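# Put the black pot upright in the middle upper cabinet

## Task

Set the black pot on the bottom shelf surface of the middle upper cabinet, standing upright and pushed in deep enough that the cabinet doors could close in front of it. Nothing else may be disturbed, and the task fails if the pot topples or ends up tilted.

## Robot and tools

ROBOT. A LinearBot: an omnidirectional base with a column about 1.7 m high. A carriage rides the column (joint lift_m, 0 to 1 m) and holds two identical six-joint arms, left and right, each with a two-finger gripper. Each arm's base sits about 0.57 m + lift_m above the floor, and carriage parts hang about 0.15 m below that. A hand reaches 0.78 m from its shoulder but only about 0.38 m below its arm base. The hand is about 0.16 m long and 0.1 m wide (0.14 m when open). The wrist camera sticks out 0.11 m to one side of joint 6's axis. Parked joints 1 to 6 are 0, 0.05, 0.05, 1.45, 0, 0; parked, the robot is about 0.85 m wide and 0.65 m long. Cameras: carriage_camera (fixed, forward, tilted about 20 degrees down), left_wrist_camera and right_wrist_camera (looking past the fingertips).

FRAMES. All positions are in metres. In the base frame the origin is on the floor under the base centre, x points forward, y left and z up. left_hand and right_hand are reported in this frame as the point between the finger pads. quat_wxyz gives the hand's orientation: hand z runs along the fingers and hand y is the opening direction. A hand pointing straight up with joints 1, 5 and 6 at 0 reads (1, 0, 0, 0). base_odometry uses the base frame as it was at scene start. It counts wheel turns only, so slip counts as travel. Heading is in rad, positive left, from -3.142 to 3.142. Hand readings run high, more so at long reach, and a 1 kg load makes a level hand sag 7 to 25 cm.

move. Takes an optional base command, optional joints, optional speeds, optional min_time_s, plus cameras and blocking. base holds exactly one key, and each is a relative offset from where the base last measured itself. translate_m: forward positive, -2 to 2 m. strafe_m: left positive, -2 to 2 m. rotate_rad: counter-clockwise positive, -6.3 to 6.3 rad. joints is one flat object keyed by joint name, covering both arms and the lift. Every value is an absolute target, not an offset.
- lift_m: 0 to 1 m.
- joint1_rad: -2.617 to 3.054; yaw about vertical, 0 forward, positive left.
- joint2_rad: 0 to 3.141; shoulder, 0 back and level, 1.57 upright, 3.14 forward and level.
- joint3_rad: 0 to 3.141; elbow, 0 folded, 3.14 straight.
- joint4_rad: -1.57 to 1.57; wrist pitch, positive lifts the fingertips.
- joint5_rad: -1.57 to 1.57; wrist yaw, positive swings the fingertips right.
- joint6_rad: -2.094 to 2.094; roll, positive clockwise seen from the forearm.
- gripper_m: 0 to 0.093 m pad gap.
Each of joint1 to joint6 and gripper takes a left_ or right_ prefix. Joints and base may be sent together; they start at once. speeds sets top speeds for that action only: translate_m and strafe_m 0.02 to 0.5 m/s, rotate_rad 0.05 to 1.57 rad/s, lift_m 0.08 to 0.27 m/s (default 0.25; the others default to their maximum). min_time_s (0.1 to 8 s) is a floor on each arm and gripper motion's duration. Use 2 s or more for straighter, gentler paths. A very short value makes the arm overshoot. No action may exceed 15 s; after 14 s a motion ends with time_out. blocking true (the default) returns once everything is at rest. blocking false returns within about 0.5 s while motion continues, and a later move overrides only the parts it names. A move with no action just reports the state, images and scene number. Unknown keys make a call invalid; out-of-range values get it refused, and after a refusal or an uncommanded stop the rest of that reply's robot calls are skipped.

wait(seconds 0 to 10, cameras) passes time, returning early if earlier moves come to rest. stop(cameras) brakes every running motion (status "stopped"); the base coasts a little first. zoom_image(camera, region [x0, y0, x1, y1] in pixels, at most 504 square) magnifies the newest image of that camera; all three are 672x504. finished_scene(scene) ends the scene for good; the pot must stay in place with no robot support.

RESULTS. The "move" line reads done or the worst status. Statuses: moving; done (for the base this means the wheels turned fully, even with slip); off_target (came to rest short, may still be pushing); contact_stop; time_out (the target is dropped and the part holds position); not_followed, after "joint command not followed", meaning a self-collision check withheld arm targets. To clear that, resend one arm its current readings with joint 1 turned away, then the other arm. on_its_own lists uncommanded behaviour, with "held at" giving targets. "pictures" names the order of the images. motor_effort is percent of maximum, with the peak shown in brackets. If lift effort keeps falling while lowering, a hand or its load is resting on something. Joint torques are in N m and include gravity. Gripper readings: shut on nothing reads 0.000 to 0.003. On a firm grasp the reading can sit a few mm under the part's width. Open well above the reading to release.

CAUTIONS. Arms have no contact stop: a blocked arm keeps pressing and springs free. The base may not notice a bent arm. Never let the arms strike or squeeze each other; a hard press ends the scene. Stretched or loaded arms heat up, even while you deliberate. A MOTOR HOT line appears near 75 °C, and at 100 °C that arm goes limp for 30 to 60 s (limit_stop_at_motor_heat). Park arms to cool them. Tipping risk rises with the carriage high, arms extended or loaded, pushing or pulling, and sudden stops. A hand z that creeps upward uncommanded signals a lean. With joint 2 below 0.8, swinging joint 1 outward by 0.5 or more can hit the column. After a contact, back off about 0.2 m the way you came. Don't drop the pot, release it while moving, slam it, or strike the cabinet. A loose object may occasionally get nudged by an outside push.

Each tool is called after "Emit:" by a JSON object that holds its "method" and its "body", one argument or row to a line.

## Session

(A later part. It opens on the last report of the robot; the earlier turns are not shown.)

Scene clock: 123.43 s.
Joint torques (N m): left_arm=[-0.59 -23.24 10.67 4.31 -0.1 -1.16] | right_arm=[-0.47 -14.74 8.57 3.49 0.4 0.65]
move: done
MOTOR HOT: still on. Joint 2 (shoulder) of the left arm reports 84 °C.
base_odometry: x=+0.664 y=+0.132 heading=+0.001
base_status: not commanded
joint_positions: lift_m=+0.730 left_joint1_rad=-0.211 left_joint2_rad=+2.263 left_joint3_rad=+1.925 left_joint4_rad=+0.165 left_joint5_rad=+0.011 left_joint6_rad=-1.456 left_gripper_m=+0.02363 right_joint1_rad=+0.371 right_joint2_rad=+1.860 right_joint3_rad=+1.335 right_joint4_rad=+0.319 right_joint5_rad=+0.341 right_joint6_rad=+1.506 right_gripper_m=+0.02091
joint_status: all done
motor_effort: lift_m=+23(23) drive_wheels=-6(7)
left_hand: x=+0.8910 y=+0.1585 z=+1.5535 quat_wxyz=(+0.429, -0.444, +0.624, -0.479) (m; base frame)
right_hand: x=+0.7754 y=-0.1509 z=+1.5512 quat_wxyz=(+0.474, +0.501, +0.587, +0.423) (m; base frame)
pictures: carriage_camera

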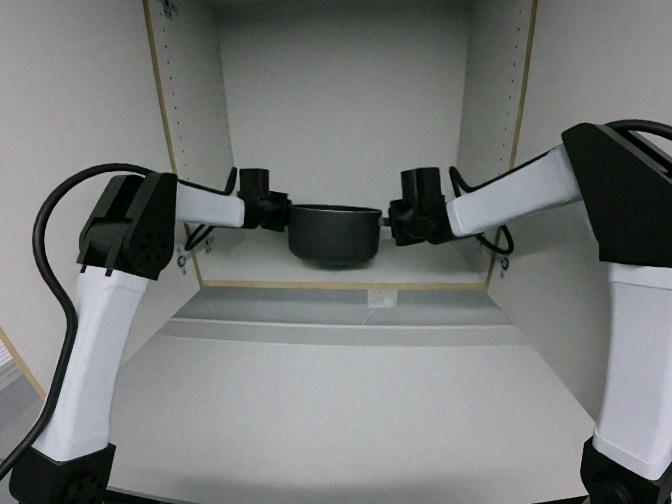

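Emit:
{"method": "move", "body": {
  "joints": {"lift_m": 0.71},
  "speeds": {"lift_m": 0.08},
  "cameras": ["carriage_camera"]
}}

Emit:
{"method": "zoom_image", "body": {
  "camera": "carriage_camera",
  "region": [200, 180, 480, 320]
}}

Scene clock: 127.77 s.
Joint torques (N m): left_arm=[-0.58 -23.28 10.66 4.29 -0.08 -1.16] | right_arm=[-0.34 -14.82 8.55 3.53 0.35 0.65]
move: done
MOTOR HOT: still on. Joint 2 (shoulder) of the left arm reports 84 °C.
base_odometry: x=+0.664 y=+0.132 heading=+0.001
base_status: not commanded
joint_positions: lift_m=+0.710 left_joint1_rad=-0.211 left_joint2_rad=+2.263 left_joint3_rad=+1.925 left_joint4_rad=+0.164 left_joint5_rad=+0.011 left_joint6_rad=-1.456 left_gripper_m=+0.02360 right_joint1_rad=+0.371 right_joint2_rad=+1.860 right_joint3_rad=+1.335 right_joint4_rad=+0.318 right_joint5_rad=+0.341 right_joint6_rad=+1.506 right_gripper_m=+0.02091
joint_status: all done
motor_effort: lift_m=+23(23) drive_wheels=-6(6)
left_hand: x=+0.8910 y=+0.1585 z=+1.5333 quat_wxyz=(+0.429, -0.444, +0.624, -0.479) (m; base frame)
right_hand: x=+0.7754 y=-0.1510 z=+1.5309 quat_wxyz=(+0.473, +0.502, +0.587, +0.423) (m; base frame)
pictures: carriage_camera

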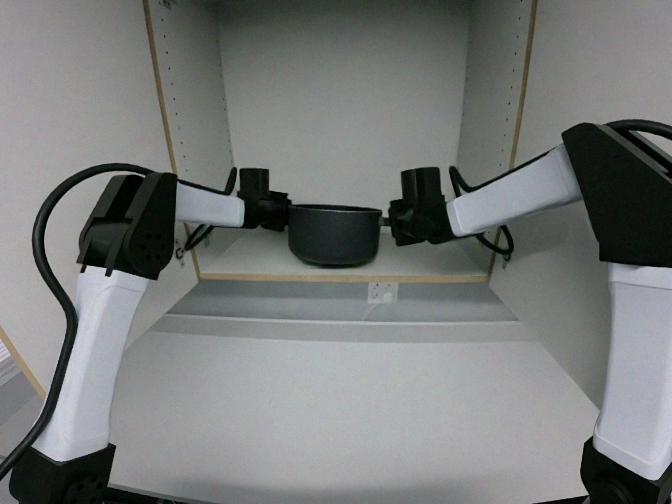

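Scaled by 1.800 from the camera's 672x504 image, which has a finer 960x720 frame.

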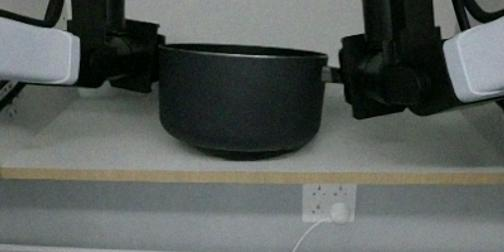

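Emit:
{"method": "move", "body": {
  "joints": {"lift_m": 0.695},
  "speeds": {"lift_m": 0.08},
  "cameras": ["carriage_camera"]
}}

Emit:
{"method": "zoom_image", "body": {
  "camera": "carriage_camera",
  "region": [200, 180, 480, 320]
}}

Scene clock: 129.50 s.
Joint torques (N m): left_arm=[-0.58 -23.27 10.59 4.01 -0.08 -1.18] | right_arm=[-0.39 -14.8 8.53 3.28 0.32 0.69]
move: done
MOTOR HOT: still on. Joint 2 (shoulder) of the left arm reports 85 °C.
base_odometry: x=+0.664 y=+0.132 heading=+0.001
base_status: not commanded
joint_positions: lift_m=+0.695 left_joint1_rad=-0.211 left_joint2_rad=+2.263 left_joint3_rad=+1.925 left_joint4_rad=+0.190 left_joint5_rad=+0.011 left_joint6_rad=-1.455 left_gripper_m=+0.02351 right_joint1_rad=+0.371 right_joint2_rad=+1.860 right_joint3_rad=+1.335 right_joint4_rad=+0.338 right_joint5_rad=+0.343 right_joint6_rad=+1.500 right_gripper_m=+0.02091
joint_status: all done
motor_effort: lift_m=+22(22) drive_wheels=-6(7)
left_hand: x=+0.8920 y=+0.1583 z=+1.5248 quat_wxyz=(+0.436, -0.438, +0.618, -0.486) (m; base frame)
right_hand: x=+0.7762 y=-0.1510 z=+1.5206 quat_wxyz=(+0.479, +0.498, +0.583, +0.428) (m; base frame)
pictures: carriage_camera

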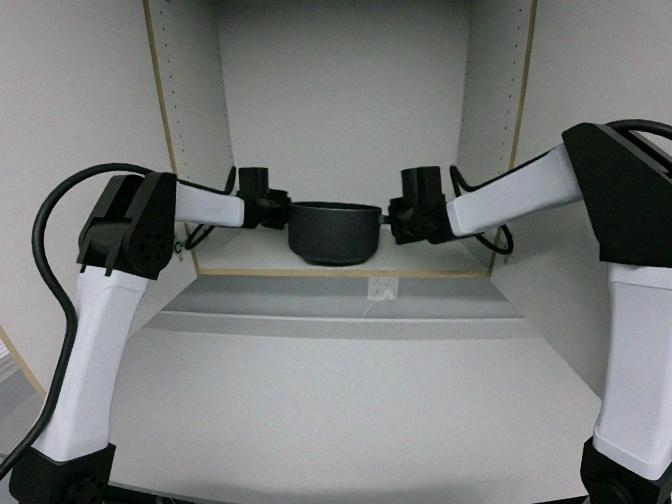

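Scaled by 1.800 from the camera's 672x504 image, which has a finer 960x720 frame.

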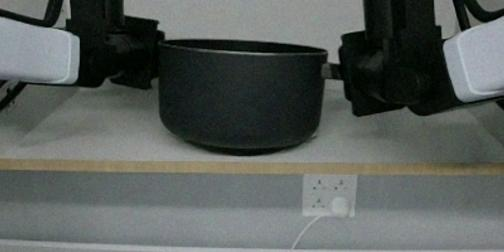

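Emit:
{"method": "move", "body": {
  "joints": {"lift_m": 0.683},
  "speeds": {"lift_m": 0.08}
}}

Emit:
{"method": "move", "body": {
  "joints": {"left_gripper_m": 0.04, "right_gripper_m": 0.04},
  "min_time_s": 1.0,
  "cameras": ["all"]
}}

Scene clock: 130.73 s.
Joint torques (N m): left_arm=[-0.55 -23.3 10.59 3.56 -0.11 -1.18] | right_arm=[-0.32 -14.82 8.53 2.94 0.3 0.92]
move: done
MOTOR HOT: still on. Joint 2 (shoulder) of the left arm reports 85 °C.
base_odometry: x=+0.664 y=+0.132 heading=+0.001
base_status: not commanded
joint_positions: lift_m=+0.683 left_joint1_rad=-0.211 left_joint2_rad=+2.263 left_joint3_rad=+1.925 left_joint4_rad=+0.230 left_joint5_rad=+0.013 left_joint6_rad=-1.454 left_gripper_m=+0.02339 right_joint1_rad=+0.371 right_joint2_rad=+1.860 right_joint3_rad=+1.335 right_joint4_rad=+0.372 right_joint5_rad=+0.347 right_joint6_rad=+1.480 right_gripper_m=+0.02091
joint_status: all done
motor_effort: lift_m=+22(22) drive_wheels=-6(6)
left_hand: x=+0.8931 y=+0.1576 z=+1.5226 quat_wxyz=(+0.446, -0.430, +0.608, -0.497) (m; base frame)
right_hand: x=+0.7776 y=-0.1513 z=+1.5168 quat_wxyz=(+0.490, +0.489, +0.576, +0.434) (m; base frame)
pictures: none

Scene clock: 132.03 s.
Joint torques (N m): left_arm=[-0.59 -23.27 10.67 3.81 -0.01 -0.13] | right_arm=[-0.39 -14.68 8.55 2.95 0.22 0.19]
move: done
MOTOR HOT: still on. Joint 2 (shoulder) of the left arm reports 85 °C.
base_odometry: x=+0.664 y=+0.132 heading=+0.001
base_status: not commanded
joint_positions: lift_m=+0.683 left_joint1_rad=-0.211 left_joint2_rad=+2.263 left_joint3_rad=+1.925 left_joint4_rad=+0.208 left_joint5_rad=+0.004 left_joint6_rad=-1.549 left_gripper_m=+0.03993 right_joint1_rad=+0.371 right_joint2_rad=+1.860 right_joint3_rad=+1.335 right_joint4_rad=+0.369 right_joint5_rad=+0.353 right_joint6_rad=+1.546 right_gripper_m=+0.03995
joint_status: all done
motor_effort: lift_m=+22(22) drive_wheels=+1(6)
left_hand: x=+0.8928 y=+0.1592 z=+1.5172 quat_wxyz=(+0.419, -0.465, +0.590, -0.510) (m; base frame)
right_hand: x=+0.7775 y=-0.1523 z=+1.5160 quat_wxyz=(+0.477, +0.510, +0.559, +0.447) (m; base frame)
pictures: carriage_camera, left_wrist_camera, right_wrist_camera

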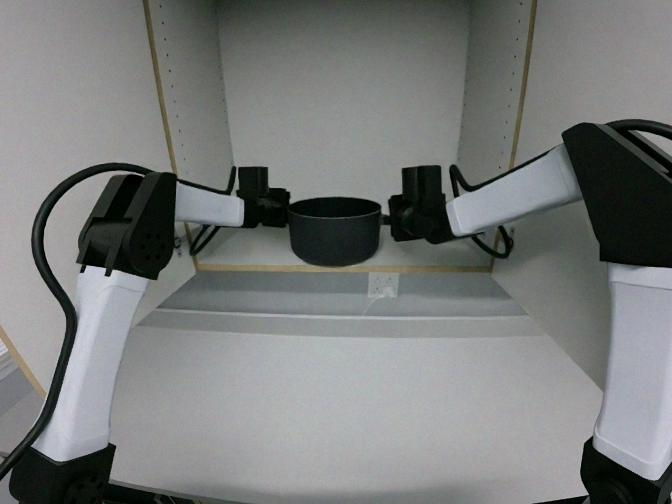

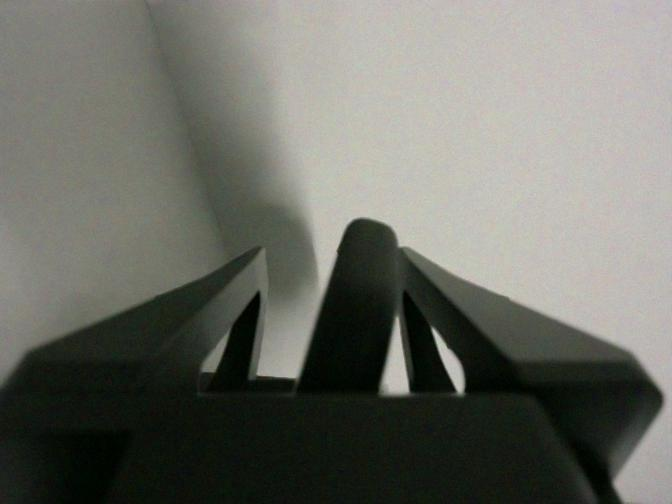

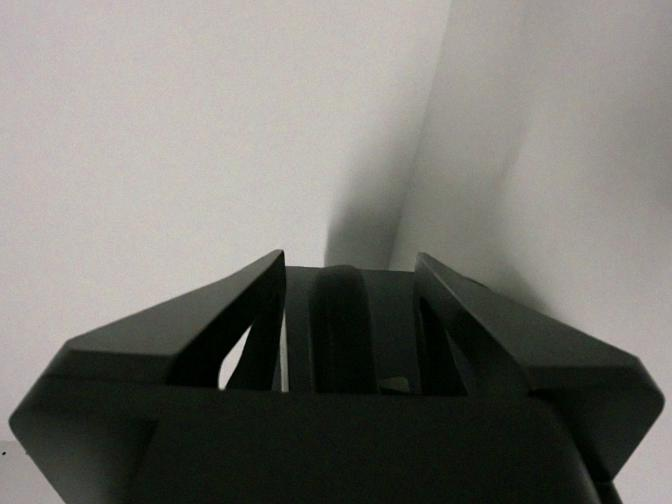

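Emit:
{"method": "move", "body": {
  "joints": {"left_gripper_m": 0.09, "right_gripper_m": 0.09},
  "min_time_s": 1.0,
  "cameras": ["left_wrist_camera", "right_wrist_camera"]
}}

Scene clock: 134.20 s.
Joint torques (N m): left_arm=[-0.58 -22.64 10.52 2.99 -0.01 -0.01] | right_arm=[-0.42 -14.6 8.55 2.14 0.18 0.03]
move: done
MOTOR HOT: still on. Joint 2 (shoulder) of the left arm reports 86 °C.
base_odometry: x=+0.664 y=+0.132 heading=+0.001
base_status: not commanded
joint_positions: lift_m=+0.683 left_joint1_rad=-0.211 left_joint2_rad=+2.258 left_joint3_rad=+1.926 left_joint4_rad=+0.281 left_joint5_rad=+0.004 left_joint6_rad=-1.561 left_gripper_m=+0.08987 right_joint1_rad=+0.371 right_joint2_rad=+1.859 right_joint3_rad=+1.335 right_joint4_rad=+0.444 right_joint5_rad=+0.354 right_joint6_rad=+1.559 right_gripper_m=+0.08988
joint_status: all done
motor_effort: lift_m=+22(22) drive_wheels=-5(7)
left_hand: x=+0.8937 y=+0.1592 z=+1.5394 quat_wxyz=(+0.435, -0.452, +0.567, -0.534) (m; base frame)
right_hand: x=+0.7793 y=-0.1517 z=+1.5344 quat_wxyz=(+0.487, +0.504, +0.533, +0.475) (m; base frame)
pictures: left_wrist_camera, right_wrist_camera

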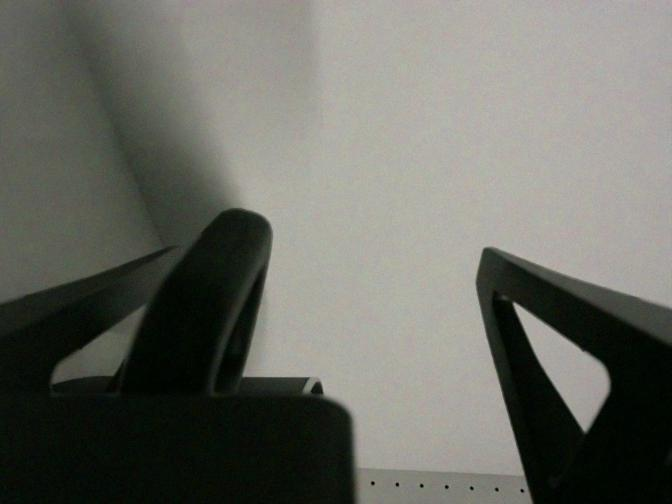

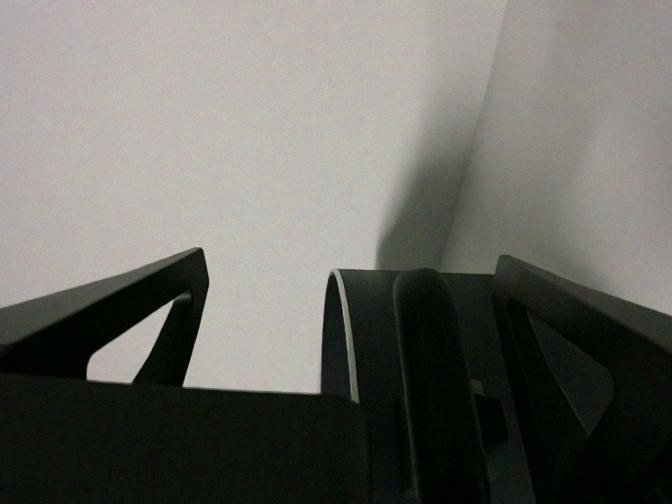

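Emit:
{"method": "move", "body": {
  "joints": {"lift_m": 0.663},
  "speeds": {"lift_m": 0.08},
  "cameras": ["left_wrist_camera", "right_wrist_camera"]
}}

Emit:
{"method": "move", "body": {
  "base": {"translate_m": -0.08},
  "speeds": {"translate_m": 0.08},
  "cameras": ["all"]
}}

Scene clock: 135.37 s.
Joint torques (N m): left_arm=[-0.59 -21.14 9.78 2.73 0 -0.01] | right_arm=[-0.4 -13.91 8.57 2.06 0.17 0.04]
move: done
MOTOR HOT: still on. Joint 2 (shoulder) of the left arm reports 87 °C.
base_odometry: x=+0.664 y=+0.132 heading=+0.001
base_status: not commanded
joint_positions: lift_m=+0.663 left_joint1_rad=-0.211 left_joint2_rad=+2.244 left_joint3_rad=+1.934 left_joint4_rad=+0.303 left_joint5_rad=+0.004 left_joint6_rad=-1.561 left_gripper_m=+0.08987 right_joint1_rad=+0.371 right_joint2_rad=+1.852 right_joint3_rad=+1.335 right_joint4_rad=+0.450 right_joint5_rad=+0.354 right_joint6_rad=+1.560 right_gripper_m=+0.08989
joint_status: all done
motor_effort: lift_m=+21(22) drive_wheels=+2(6)
left_hand: x=+0.8917 y=+0.1596 z=+1.5380 quat_wxyz=(+0.445, -0.442, +0.555, -0.547) (m; base frame)
right_hand: x=+0.7783 y=-0.1520 z=+1.5195 quat_wxyz=(+0.488, +0.502, +0.529, +0.480) (m; base frame)
pictures: left_wrist_camera, right_wrist_camera

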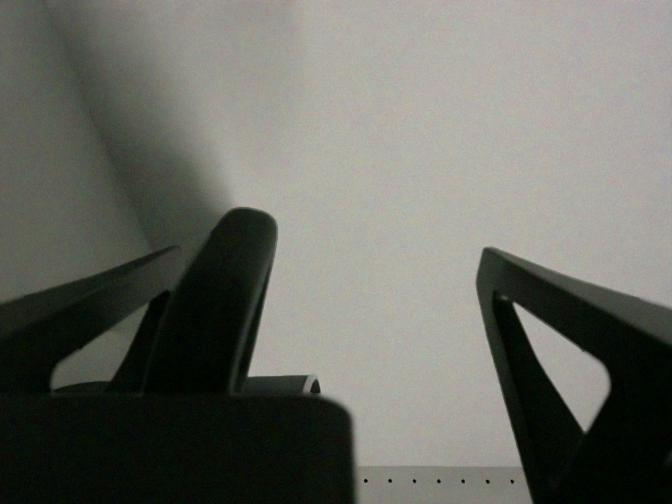

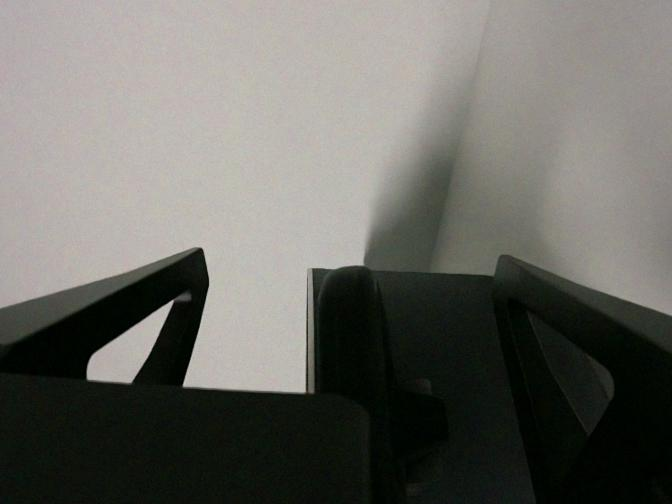

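Scene clock: 137.00 s.
Joint torques (N m): left_arm=[-0.5 -21.03 9.78 2.72 0.02 0.01] | right_arm=[-0.28 -13.93 8.62 2.08 0.16 0.03]
move: done
MOTOR HOT: still on. Joint 2 (shoulder) of the left arm reports 89 °C.
base_odometry: x=+0.584 y=+0.132 heading=+0.002
base_status: done
joint_positions: lift_m=+0.663 left_joint1_rad=-0.211 left_joint2_rad=+2.243 left_joint3_rad=+1.934 left_joint4_rad=+0.303 left_joint5_rad=+0.002 left_joint6_rad=-1.562 left_gripper_m=+0.08987 right_joint1_rad=+0.369 right_joint2_rad=+1.852 right_joint3_rad=+1.335 right_joint4_rad=+0.450 right_joint5_rad=+0.355 right_joint6_rad=+1.560 right_gripper_m=+0.08989
joint_status: not commanded
motor_effort: lift_m=+21(21) drive_wheels=+2(12)
left_hand: x=+0.8915 y=+0.1599 z=+1.5388 quat_wxyz=(+0.445, -0.443, +0.554, -0.547) (m; base frame)
right_hand: x=+0.7786 y=-0.1533 z=+1.5197 quat_wxyz=(+0.489, +0.503, +0.528, +0.479) (m; base frame)
pictures: carriage_camera, left_wrist_camera, right_wrist_camera

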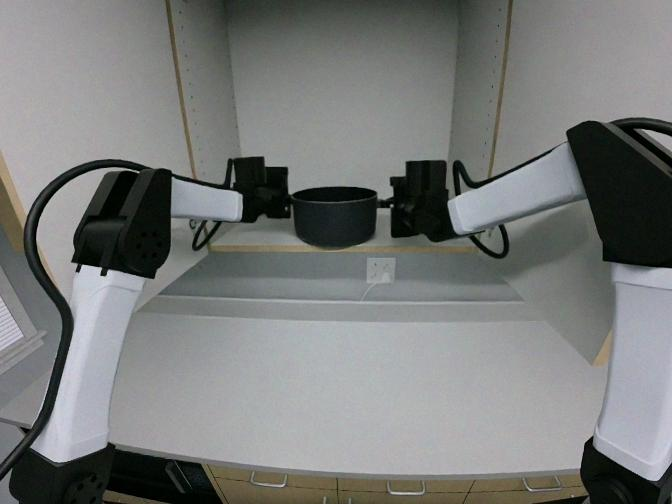

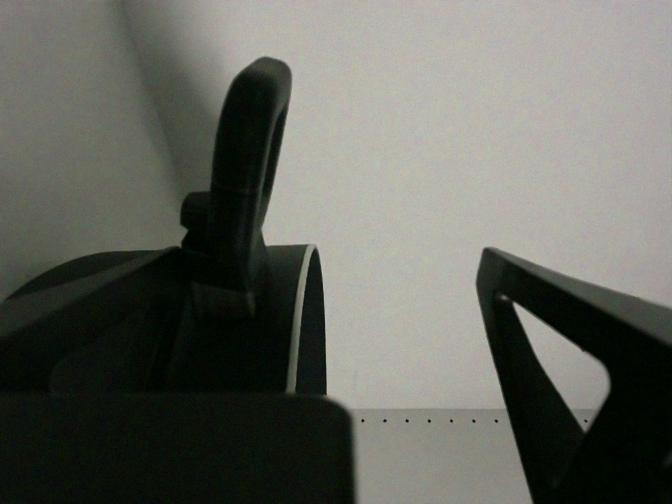

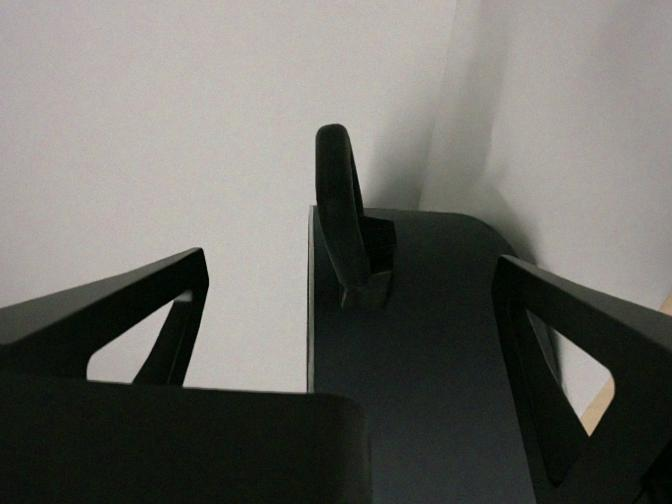

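Emit:
{"method": "move", "body": {
  "base": {"translate_m": -0.62},
  "speeds": {"translate_m": 0.35}
}}

Emit:
{"method": "move", "body": {
  "joints": {"left_joint1_rad": 0, "left_joint2_rad": 0.05, "left_joint3_rad": 0.05, "left_joint4_rad": 1.45, "left_joint5_rad": 0, "left_joint6_rad": 0, "right_joint1_rad": 0, "right_joint2_rad": 0.05, "right_joint3_rad": 0.05, "right_joint4_rad": 1.45, "right_joint5_rad": 0, "right_joint6_rad": 0, "lift_m": 0.5},
  "min_time_s": 2.5,
  "cameras": ["carriage_camera"]
}}

Emit:
{"method": "zoom_image", "body": {
  "camera": "carriage_camera",
  "region": [220, 120, 460, 300]
}}

Scene clock: 141.77 s.
Joint torques (N m): left_arm=[-0.43 -21.11 9.69 2.7 0.01 0] | right_arm=[-0.25 -13.83 8.51 2.04 0.18 0.03]
move: done
MOTOR HOT: still on. Joint 2 (shoulder) of the left arm reports 94 °C.
base_odometry: x=-0.036 y=+0.131 heading=+0.001
base_status: done
joint_positions: lift_m=+0.663 left_joint1_rad=-0.212 left_joint2_rad=+2.243 left_joint3_rad=+1.934 left_joint4_rad=+0.306 left_joint5_rad=+0.002 left_joint6_rad=-1.562 left_gripper_m=+0.08987 right_joint1_rad=+0.369 right_joint2_rad=+1.852 right_joint3_rad=+1.335 right_joint4_rad=+0.450 right_joint5_rad=+0.356 right_joint6_rad=+1.560 right_gripper_m=+0.08989
joint_status: not commanded
motor_effort: lift_m=+21(21) drive_wheels=-3(16)
left_hand: x=+0.8913 y=+0.1592 z=+1.5396 quat_wxyz=(+0.446, -0.442, +0.553, -0.548) (m; base frame)
right_hand: x=+0.7786 y=-0.1537 z=+1.5197 quat_wxyz=(+0.489, +0.503, +0.527, +0.479) (m; base frame)
pictures: none

Scene clock: 144.67 s.
Joint torques (N m): left_arm=[0.51 3.6 4.57 0.04 0.01 0.16] | right_arm=[-0.61 3.75 4.34 -0.14 -0.23 -0.16]
move: done
MOTOR HOT: still on. Joint 2 (shoulder) of the left arm reports 91 °C.
base_odometry: x=-0.036 y=+0.131 heading=+0.002
base_status: not commanded
joint_positions: lift_m=+0.500 left_joint1_rad=-0.006 left_joint2_rad=+0.055 left_joint3_rad=+0.054 left_joint4_rad=+1.434 left_joint5_rad=+0.002 left_joint6_rad=-0.013 left_gripper_m=+0.08990 right_joint1_rad=+0.005 right_joint2_rad=+0.055 right_joint3_rad=+0.058 right_joint4_rad=+1.439 right_joint5_rad=+0.016 right_joint6_rad=+0.014 right_gripper_m=+0.08990
joint_status: all done
motor_effort: lift_m=+21(22) drive_wheels=-4(4)
left_hand: x=+0.2581 y=+0.3029 z=+1.5077 quat_wxyz=(+0.998, +0.001, +0.069, -0.010) (m; base frame)
right_hand: x=+0.2557 y=-0.3060 z=+1.5090 quat_wxyz=(+0.998, +0.008, +0.064, +0.009) (m; base frame)
pictures: carriage_camera

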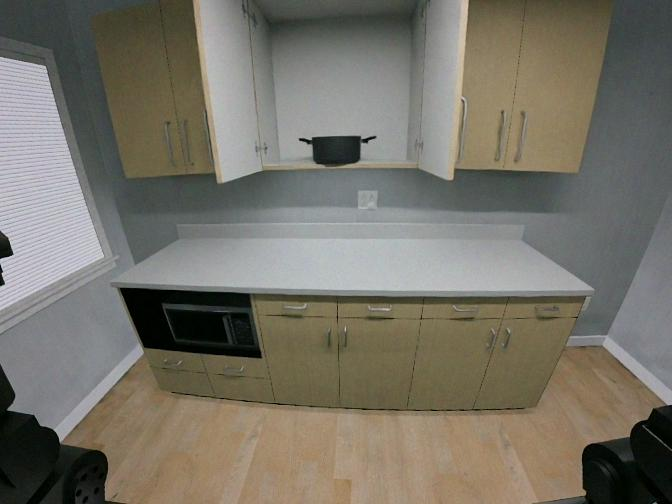

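Scaled by 2.100 from the camera's 672x504 image, which has a finer 960x720 frame.

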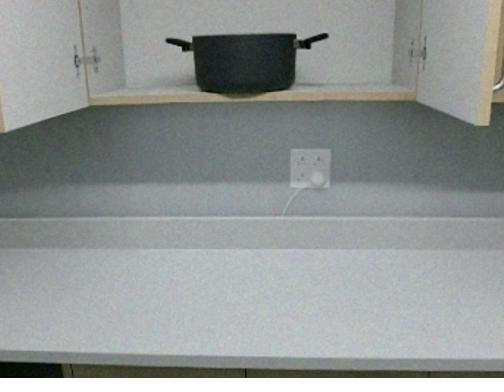

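Emit:
{"method": "move", "body": {
  "joints": {"lift_m": 1.0},
  "cameras": ["carriage_camera"]
}}

Emit:
{"method": "zoom_image", "body": {
  "camera": "carriage_camera",
  "region": [220, 200, 460, 340]
}}

Scene clock: 147.67 s.
Joint torques (N m): left_arm=[0.57 3.97 5.05 0.01 0 0.15] | right_arm=[-0.62 4.14 4.78 -0.18 -0.2 -0.14]
move: done
MOTOR HOT: still on. Joint 2 (shoulder) of the left arm reports 87 °C.
base_odometry: x=-0.036 y=+0.131 heading=+0.002
base_status: not commanded
joint_positions: lift_m=+1.000 left_joint1_rad=-0.006 left_joint2_rad=+0.051 left_joint3_rad=+0.048 left_joint4_rad=+1.437 left_joint5_rad=+0.002 left_joint6_rad=-0.011 left_gripper_m=+0.08990 right_joint1_rad=+0.005 right_joint2_rad=+0.051 right_joint3_rad=+0.052 right_joint4_rad=+1.443 right_joint5_rad=+0.013 right_joint6_rad=+0.013 right_gripper_m=+0.08990
joint_status: all done
motor_effort: lift_m=+23(29) drive_wheels=-3(4)
left_hand: x=+0.2577 y=+0.3029 z=+2.0061 quat_wxyz=(+0.998, +0.001, +0.068, -0.009) (m; base frame)
right_hand: x=+0.2555 y=-0.3056 z=+2.0072 quat_wxyz=(+0.998, +0.007, +0.064, +0.009) (m; base frame)
pictures: carriage_camera

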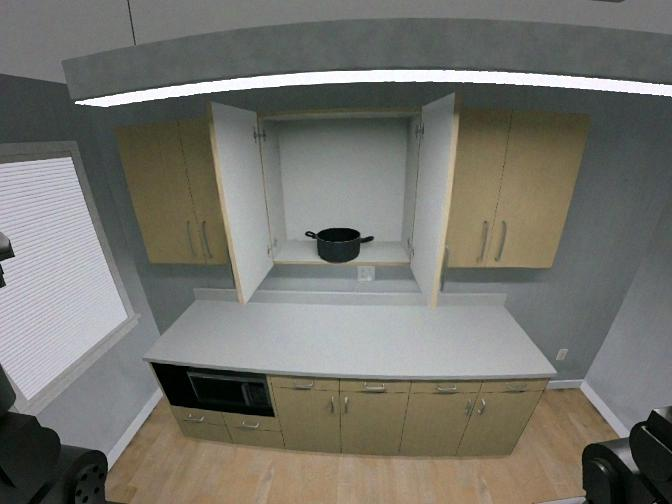

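Scaled by 2.100 from the camera's 672x504 image, which has a finer 960x720 frame.

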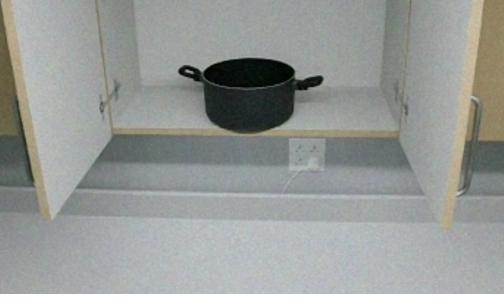

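Emit:
{"method": "move", "body": {
  "joints": {"lift_m": 0.6, "left_gripper_m": 0.0, "right_gripper_m": 0.0}
}}

Emit:
{"method": "wait", "body": {
  "seconds": 10
}}

Emit:
{"method": "wait", "body": {
  "seconds": 10
}}

Emit:
{"method": "wait", "body": {
  "seconds": 10
}}

Emit:
{"method": "wait", "body": {
  "seconds": 10
}}

Emit:
{"method": "wait", "body": {
  "seconds": 10,
  "cameras": ["carriage_camera"]
}}

Scene clock: 152.13 s.
Joint torques (N m): left_arm=[0.54 4.1 5.09 -0.01 0 0.14] | right_arm=[-0.61 4.25 4.75 -0.17 -0.19 -0.13]
move: done
MOTOR HOT: still on. Joint 2 (shoulder) of the left arm reports 82 °C.
base_odometry: x=-0.036 y=+0.131 heading=+0.002
base_status: not commanded
joint_positions: lift_m=+0.600 left_joint1_rad=-0.006 left_joint2_rad=+0.050 left_joint3_rad=+0.048 left_joint4_rad=+1.439 left_joint5_rad=+0.002 left_joint6_rad=-0.011 left_gripper_m=+0.00024 right_joint1_rad=+0.005 right_joint2_rad=+0.051 right_joint3_rad=+0.052 right_joint4_rad=+1.444 right_joint5_rad=+0.013 right_joint6_rad=+0.012 right_gripper_m=+0.00026
joint_status: all done
motor_effort: lift_m=+21(22) drive_wheels=-2(4)
left_hand: x=+0.2573 y=+0.3029 z=+1.6064 quat_wxyz=(+0.998, +0.001, +0.067, -0.009) (m; base frame)
right_hand: x=+0.2551 y=-0.3055 z=+1.6075 quat_wxyz=(+0.998, +0.007, +0.063, +0.008) (m; base frame)
pictures: none

Scene clock: 162.13 s.
Joint torques (N m): left_arm=[0.5 4.1 5.08 -0.01 0.01 0.14] | right_arm=[-0.61 4.16 4.85 -0.18 -0.18 -0.14]
MOTOR HOT: cleared for the motors of the left arm.
base_odometry: x=-0.036 y=+0.131 heading=+0.002
base_status: not commanded
joint_positions: lift_m=+0.600 left_joint1_rad=-0.006 left_joint2_rad=+0.050 left_joint3_rad=+0.048 left_joint4_rad=+1.439 left_joint5_rad=+0.002 left_joint6_rad=-0.011 left_gripper_m=+0.00024 right_joint1_rad=+0.005 right_joint2_rad=+0.051 right_joint3_rad=+0.052 right_joint4_rad=+1.444 right_joint5_rad=+0.013 right_joint6_rad=+0.012 right_gripper_m=+0.00026
joint_status: all done
motor_effort: lift_m=+21(22) drive_wheels=-3(4)
left_hand: x=+0.2573 y=+0.3029 z=+1.6064 quat_wxyz=(+0.998, +0.001, +0.067, -0.009) (m; base frame)
right_hand: x=+0.2551 y=-0.3055 z=+1.6075 quat_wxyz=(+0.998, +0.007, +0.063, +0.008) (m; base frame)
wait: 10.00 s; at rest by 0.27 s
pictures: none

Scene clock: 172.13 s.
Joint torques (N m): left_arm=[0.57 4.01 5.11 -0.02 0.03 0.14] | right_arm=[-0.58 4.22 4.86 -0.16 -0.17 -0.17]
base_odometry: x=-0.036 y=+0.131 heading=+0.002
base_status: not commanded
joint_positions: lift_m=+0.600 left_joint1_rad=-0.006 left_joint2_rad=+0.050 left_joint3_rad=+0.048 left_joint4_rad=+1.439 left_joint5_rad=+0.002 left_joint6_rad=-0.011 left_gripper_m=+0.00024 right_joint1_rad=+0.005 right_joint2_rad=+0.051 right_joint3_rad=+0.052 right_joint4_rad=+1.444 right_joint5_rad=+0.013 right_joint6_rad=+0.012 right_gripper_m=+0.00026
joint_status: all done
motor_effort: lift_m=+21(22) drive_wheels=-3(4)
left_hand: x=+0.2573 y=+0.3029 z=+1.6064 quat_wxyz=(+0.998, +0.001, +0.067, -0.009) (m; base frame)
right_hand: x=+0.2551 y=-0.3055 z=+1.6075 quat_wxyz=(+0.998, +0.007, +0.063, +0.008) (m; base frame)
wait: 10.00 s; at rest by 0.27 s
pictures: none

Scene clock: 182.13 s.
Joint torques (N m): left_arm=[0.55 4.12 5.07 -0.02 0 0.15] | right_arm=[-0.57 4.18 4.85 -0.18 -0.18 -0.13]
base_odometry: x=-0.036 y=+0.131 heading=+0.002
base_status: not commanded
joint_positions: lift_m=+0.600 left_joint1_rad=-0.006 left_joint2_rad=+0.050 left_joint3_rad=+0.048 left_joint4_rad=+1.439 left_joint5_rad=+0.002 left_joint6_rad=-0.011 left_gripper_m=+0.00024 right_joint1_rad=+0.005 right_joint2_rad=+0.051 right_joint3_rad=+0.052 right_joint4_rad=+1.444 right_joint5_rad=+0.013 right_joint6_rad=+0.012 right_gripper_m=+0.00026
joint_status: all done
motor_effort: lift_m=+21(22) drive_wheels=-2(4)
left_hand: x=+0.2573 y=+0.3029 z=+1.6064 quat_wxyz=(+0.998, +0.001, +0.067, -0.009) (m; base frame)
right_hand: x=+0.2551 y=-0.3055 z=+1.6075 quat_wxyz=(+0.998, +0.007, +0.063, +0.008) (m; base frame)
wait: 10.00 s; at rest by 0.27 s
pictures: none

Scene clock: 192.13 s.
Joint torques (N m): left_arm=[0.49 4.1 5.11 -0.01 0.01 0.15] | right_arm=[-0.54 4.21 4.86 -0.19 -0.19 -0.15]
base_odometry: x=-0.036 y=+0.131 heading=+0.002
base_status: not commanded
joint_positions: lift_m=+0.600 left_joint1_rad=-0.006 left_joint2_rad=+0.050 left_joint3_rad=+0.048 left_joint4_rad=+1.439 left_joint5_rad=+0.002 left_joint6_rad=-0.011 left_gripper_m=+0.00024 right_joint1_rad=+0.005 right_joint2_rad=+0.051 right_joint3_rad=+0.052 right_joint4_rad=+1.444 right_joint5_rad=+0.013 right_joint6_rad=+0.012 right_gripper_m=+0.00026
joint_status: all done
motor_effort: lift_m=+21(22) drive_wheels=-3(4)
left_hand: x=+0.2573 y=+0.3029 z=+1.6064 quat_wxyz=(+0.998, +0.001, +0.067, -0.009) (m; base frame)
right_hand: x=+0.2551 y=-0.3055 z=+1.6075 quat_wxyz=(+0.998, +0.007, +0.063, +0.008) (m; base frame)
wait: 10.00 s; at rest by 0.27 s
pictures: none

Scene clock: 202.13 s.
Joint torques (N m): left_arm=[0.57 4.08 5.08 -0.01 0.01 0.15] | right_arm=[-0.55 4.18 4.77 -0.16 -0.17 -0.14]
base_odometry: x=-0.036 y=+0.131 heading=+0.002
base_status: not commanded
joint_positions: lift_m=+0.600 left_joint1_rad=-0.006 left_joint2_rad=+0.050 left_joint3_rad=+0.048 left_joint4_rad=+1.439 left_joint5_rad=+0.002 left_joint6_rad=-0.011 left_gripper_m=+0.00024 right_joint1_rad=+0.005 right_joint2_rad=+0.051 right_joint3_rad=+0.052 right_joint4_rad=+1.444 right_joint5_rad=+0.013 right_joint6_rad=+0.012 right_gripper_m=+0.00026
joint_status: all done
motor_effort: lift_m=+21(22) drive_wheels=-3(4)
left_hand: x=+0.2573 y=+0.3029 z=+1.6064 quat_wxyz=(+0.998, +0.001, +0.067, -0.009) (m; base frame)
right_hand: x=+0.2551 y=-0.3055 z=+1.6075 quat_wxyz=(+0.998, +0.007, +0.063, +0.008) (m; base frame)
wait: 10.00 s; at rest by 0.27 s
pictures: carriage_camera

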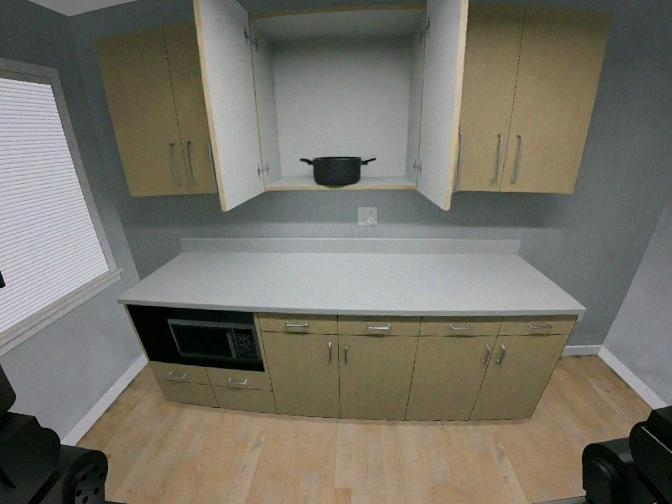

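Emit:
{"method": "move", "body": {
  "joints": {"left_joint1_rad": -0.38, "left_joint2_rad": 1.946, "left_joint3_rad": 1.35, "left_joint4_rad": 0.68, "left_joint5_rad": 0.0, "left_joint6_rad": -1.571, "right_joint1_rad": 0.38, "right_joint2_rad": 1.946, "right_joint3_rad": 1.35, "right_joint4_rad": 0.68, "right_joint5_rad": 0.0, "right_joint6_rad": 1.571, "lift_m": 0.63},
  "min_time_s": 3,
  "cameras": ["carriage_camera"]
}}

Emit:
{"method": "move", "body": {
  "base": {"translate_m": 0.45},
  "speeds": {"translate_m": 0.3},
  "cameras": ["all"]
}}

Scene clock: 207.13 s.
Joint torques (N m): left_arm=[-0.53 -12.16 9.43 2.41 0.02 -0.03] | right_arm=[0.31 -11.15 9.07 1.96 -0.17 0.08]
move: done
base_odometry: x=-0.036 y=+0.131 heading=+0.002
base_status: not commanded
joint_positions: lift_m=+0.630 left_joint1_rad=-0.375 left_joint2_rad=+1.943 left_joint3_rad=+1.319 left_joint4_rad=+0.679 left_joint5_rad=+0.002 left_joint6_rad=-1.559 left_gripper_m=+0.00023 right_joint1_rad=+0.375 right_joint2_rad=+1.942 right_joint3_rad=+1.316 right_joint4_rad=+0.681 right_joint5_rad=+0.012 right_joint6_rad=+1.557 right_gripper_m=+0.00025
joint_status: all done
motor_effort: lift_m=+24(28) drive_wheels=-2(3)
left_hand: x=+0.7786 y=+0.0843 z=+1.4828 quat_wxyz=(+0.412, -0.383, +0.571, -0.598) (m; base frame)
right_hand: x=+0.7789 y=-0.0865 z=+1.4822 quat_wxyz=(+0.416, +0.386, +0.568, +0.595) (m; base frame)
pictures: carriage_camera

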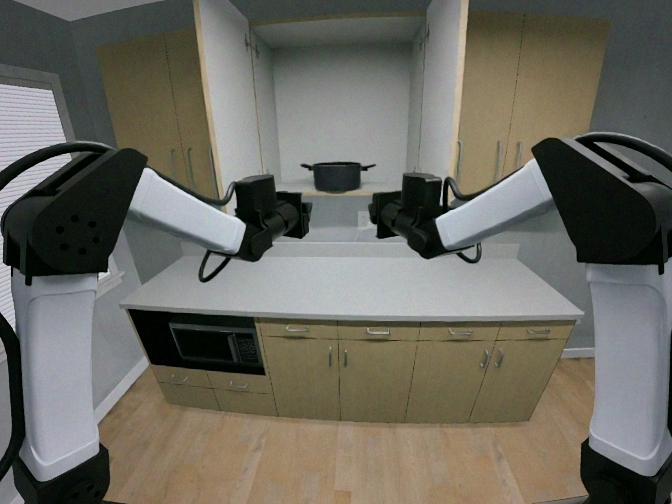

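Scene clock: 210.13 s.
Joint torques (N m): left_arm=[-0.27 -12.31 9.21 2.46 0.02 -0.01] | right_arm=[0.23 -11.44 9.06 2.01 -0.16 0.04]
move: done
base_odometry: x=+0.414 y=+0.131 heading=+0.001
base_status: done
joint_positions: lift_m=+0.630 left_joint1_rad=-0.377 left_joint2_rad=+1.945 left_joint3_rad=+1.321 left_joint4_rad=+0.675 left_joint5_rad=+0.002 left_joint6_rad=-1.561 left_gripper_m=+0.00023 right_joint1_rad=+0.376 right_joint2_rad=+1.944 right_joint3_rad=+1.316 right_joint4_rad=+0.677 right_joint5_rad=+0.012 right_joint6_rad=+1.559 right_gripper_m=+0.00025
joint_status: not commanded
motor_effort: lift_m=+24(24) drive_wheels=-5(11)
left_hand: x=+0.7786 y=+0.0829 z=+1.4812 quat_wxyz=(+0.410, -0.384, +0.572, -0.598) (m; base frame)
right_hand: x=+0.7792 y=-0.0861 z=+1.4802 quat_wxyz=(+0.414, +0.388, +0.570, +0.594) (m; base frame)
pictures: carriage_camera, left_wrist_camera, right_wrist_camera

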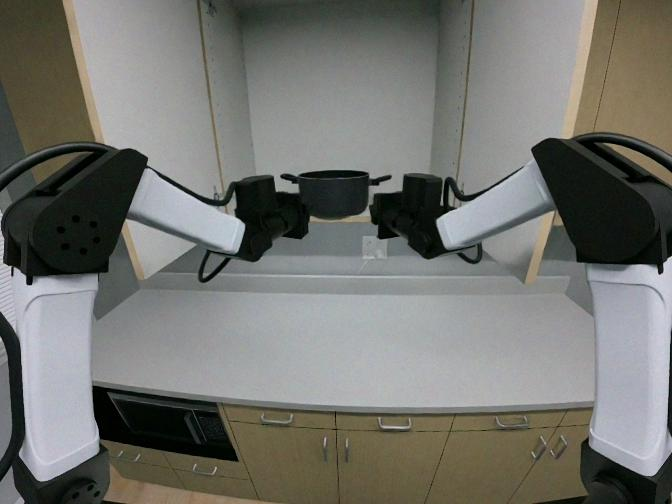

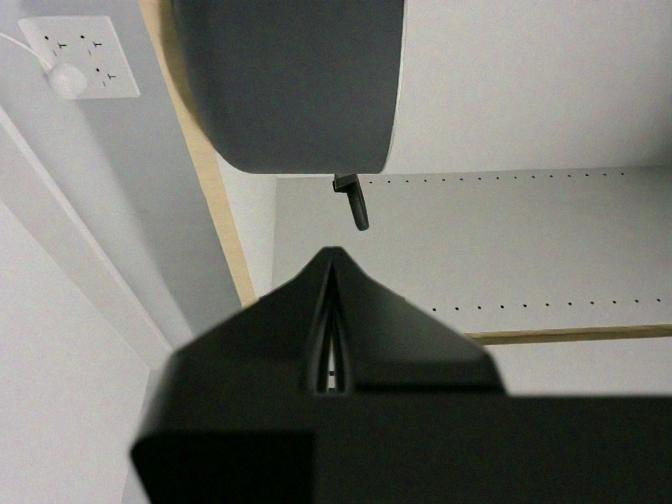

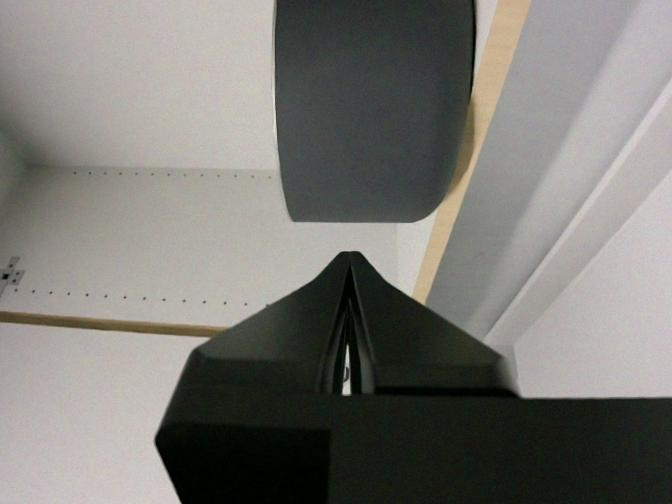

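Emit:
{"method": "move", "body": {
  "base": {"translate_m": 0.16},
  "speeds": {"translate_m": 0.1},
  "cameras": ["all"]
}}

Scene clock: 213.17 s.
Joint torques (N m): left_arm=[-0.21 -12.44 9.25 2.49 0.02 -0.01] | right_arm=[0.21 -11.51 9.06 2.04 -0.17 0.06]
move: done
base_odometry: x=+0.574 y=+0.131 heading=+0.000
base_status: done
joint_positions: lift_m=+0.630 left_joint1_rad=-0.379 left_joint2_rad=+1.945 left_joint3_rad=+1.321 left_joint4_rad=+0.672 left_joint5_rad=+0.002 left_joint6_rad=-1.561 left_gripper_m=+0.00022 right_joint1_rad=+0.377 right_joint2_rad=+1.944 right_joint3_rad=+1.316 right_joint4_rad=+0.675 right_joint5_rad=+0.011 right_joint6_rad=+1.559 right_gripper_m=+0.00025
joint_status: not commanded
motor_effort: lift_m=+24(24) drive_wheels=-5(10)
left_hand: x=+0.7783 y=+0.0820 z=+1.4806 quat_wxyz=(+0.409, -0.384, +0.573, -0.597) (m; base frame)
right_hand: x=+0.7790 y=-0.0853 z=+1.4797 quat_wxyz=(+0.414, +0.388, +0.571, +0.594) (m; base frame)
pictures: carriage_camera, left_wrist_camera, right_wrist_camera

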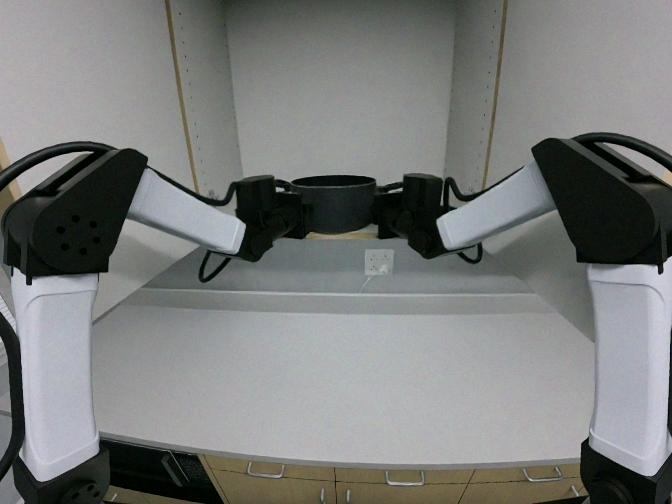

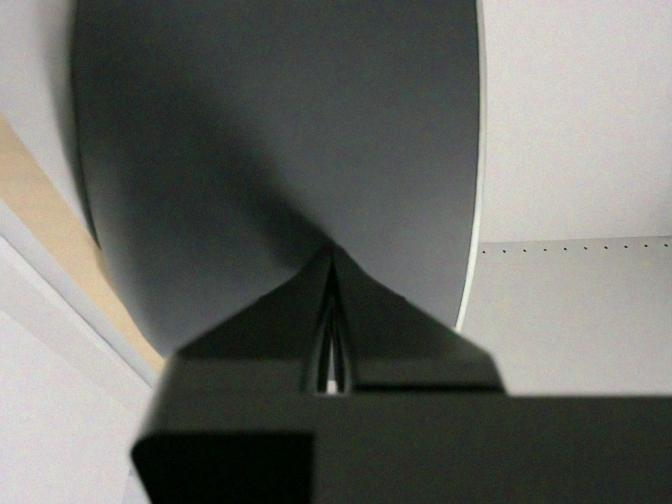

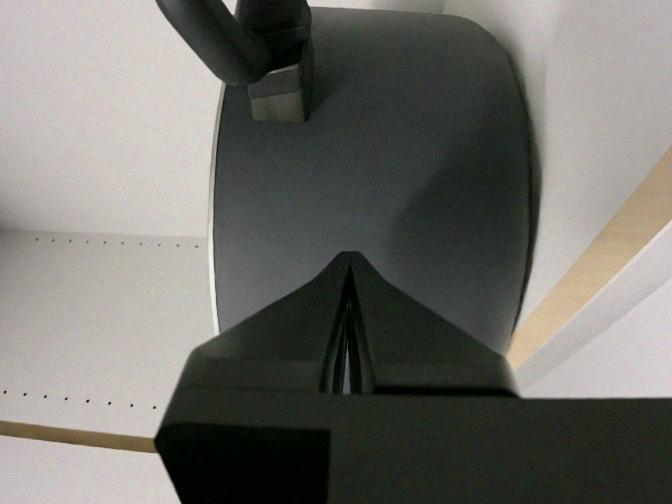

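Emit:
{"method": "move", "body": {
  "base": {"translate_m": 0.05},
  "speeds": {"translate_m": 0.06},
  "cameras": ["all"]
}}

Scene clock: 214.97 s.
Joint torques (N m): left_arm=[-0.2 -12.38 9.21 2.48 0.01 -0.01] | right_arm=[0.05 -11.43 8.95 2.05 -0.11 0.02]
move: done
base_odometry: x=+0.624 y=+0.131 heading=+0.000
base_status: done
joint_positions: lift_m=+0.630 left_joint1_rad=-0.379 left_joint2_rad=+1.945 left_joint3_rad=+1.321 left_joint4_rad=+0.671 left_joint5_rad=+0.002 left_joint6_rad=-1.561 left_gripper_m=+0.00022 right_joint1_rad=+0.377 right_joint2_rad=+1.944 right_joint3_rad=+1.316 right_joint4_rad=+0.675 right_joint5_rad=+0.011 right_joint6_rad=+1.559 right_gripper_m=+0.00025
joint_status: not commanded
motor_effort: lift_m=+24(24) drive_wheels=-5(9)
left_hand: x=+0.7783 y=+0.0820 z=+1.4802 quat_wxyz=(+0.408, -0.384, +0.574, -0.597) (m; base frame)
right_hand: x=+0.7790 y=-0.0853 z=+1.4796 quat_wxyz=(+0.414, +0.388, +0.571, +0.594) (m; base frame)
pictures: carriage_camera, left_wrist_camera, right_wrist_camera

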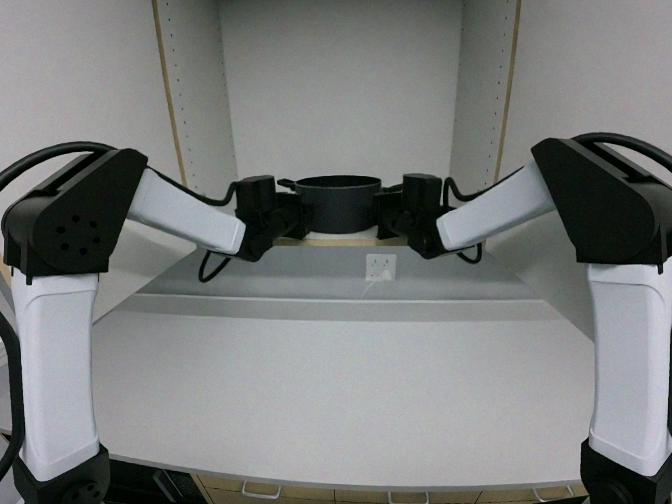

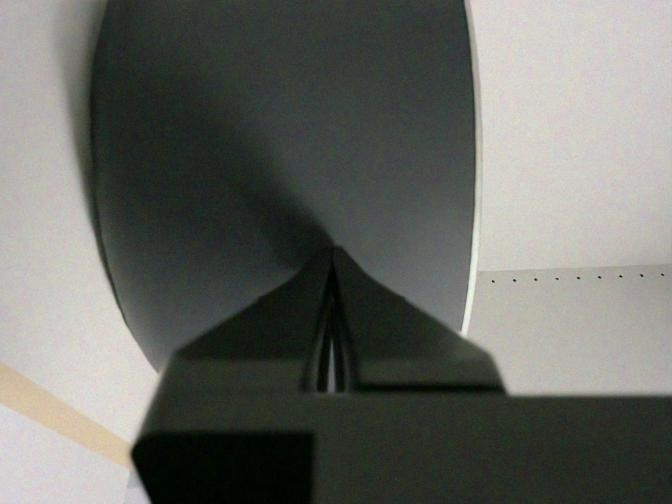

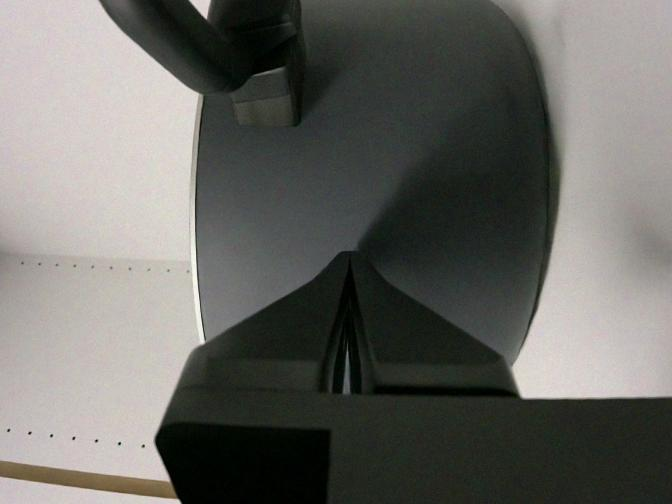

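Emit:
{"method": "move", "body": {
  "base": {"translate_m": -0.62},
  "speeds": {"translate_m": 0.35}
}}

Emit:
{"method": "move", "body": {
  "joints": {"left_joint1_rad": 0, "left_joint2_rad": 0.05, "left_joint3_rad": 0.05, "left_joint4_rad": 1.45, "left_joint5_rad": 0, "left_joint6_rad": 0, "right_joint1_rad": 0, "right_joint2_rad": 0.05, "right_joint3_rad": 0.05, "right_joint4_rad": 1.45, "right_joint5_rad": 0, "right_joint6_rad": 0, "lift_m": 0.9, "left_gripper_m": 0.093, "right_gripper_m": 0.093},
  "min_time_s": 2.5,
  "cameras": ["carriage_camera"]
}}

Emit:
{"method": "zoom_image", "body": {
  "camera": "carriage_camera",
  "region": [220, 170, 460, 310]
}}

Scene clock: 219.43 s.
Joint torques (N m): left_arm=[-0.13 -12.52 9.25 2.5 0.01 0] | right_arm=[0.13 -11.56 8.91 2.08 -0.15 0.03]
move: done
base_odometry: x=+0.004 y=+0.131 heading=+0.000
base_status: done
joint_positions: lift_m=+0.630 left_joint1_rad=-0.379 left_joint2_rad=+1.946 left_joint3_rad=+1.321 left_joint4_rad=+0.670 left_joint5_rad=+0.002 left_joint6_rad=-1.561 left_gripper_m=+0.00022 right_joint1_rad=+0.377 right_joint2_rad=+1.944 right_joint3_rad=+1.317 right_joint4_rad=+0.674 right_joint5_rad=+0.011 right_joint6_rad=+1.559 right_gripper_m=+0.00025
joint_status: not commanded
motor_effort: lift_m=+24(24) drive_wheels=-2(12)
left_hand: x=+0.7784 y=+0.0819 z=+1.4797 quat_wxyz=(+0.408, -0.384, +0.574, -0.597) (m; base frame)
right_hand: x=+0.7791 y=-0.0852 z=+1.4800 quat_wxyz=(+0.413, +0.388, +0.571, +0.594) (m; base frame)
pictures: none

Scene clock: 222.33 s.
Joint torques (N m): left_arm=[0.5 3.66 4.51 0.04 0 0.15] | right_arm=[-0.59 3.7 4.3 -0.14 -0.16 -0.15]
move: done
base_odometry: x=+0.004 y=+0.131 heading=+0.000
base_status: not commanded
joint_positions: lift_m=+0.900 left_joint1_rad=-0.006 left_joint2_rad=+0.054 left_joint3_rad=+0.054 left_joint4_rad=+1.435 left_joint5_rad=+0.002 left_joint6_rad=-0.013 left_gripper_m=+0.09287 right_joint1_rad=+0.006 right_joint2_rad=+0.055 right_joint3_rad=+0.057 right_joint4_rad=+1.439 right_joint5_rad=+0.011 right_joint6_rad=+0.014 right_gripper_m=+0.09289
joint_status: all done
motor_effort: lift_m=+23(28) drive_wheels=-3(5)
left_hand: x=+0.2578 y=+0.3029 z=+1.9076 quat_wxyz=(+0.998, +0.001, +0.068, -0.009) (m; base frame)
right_hand: x=+0.2559 y=-0.3051 z=+1.9087 quat_wxyz=(+0.998, +0.006, +0.064, +0.010) (m; base frame)
pictures: carriage_camera

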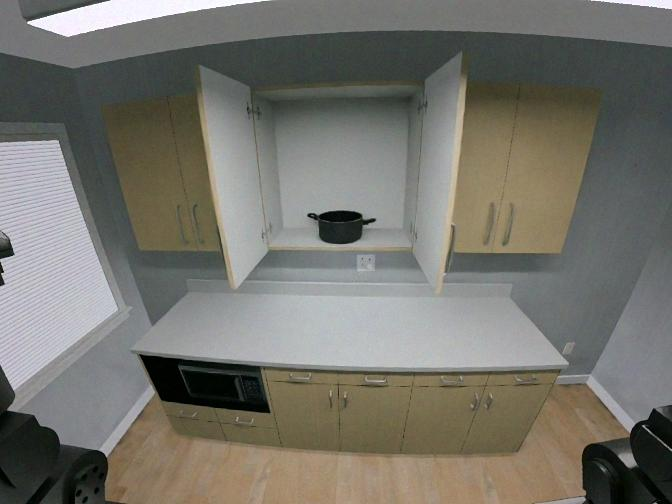

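Scaled by 2.100 from the camera's 672x504 image, which has a finer 960x720 frame.

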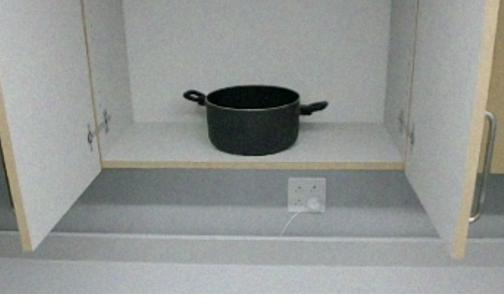

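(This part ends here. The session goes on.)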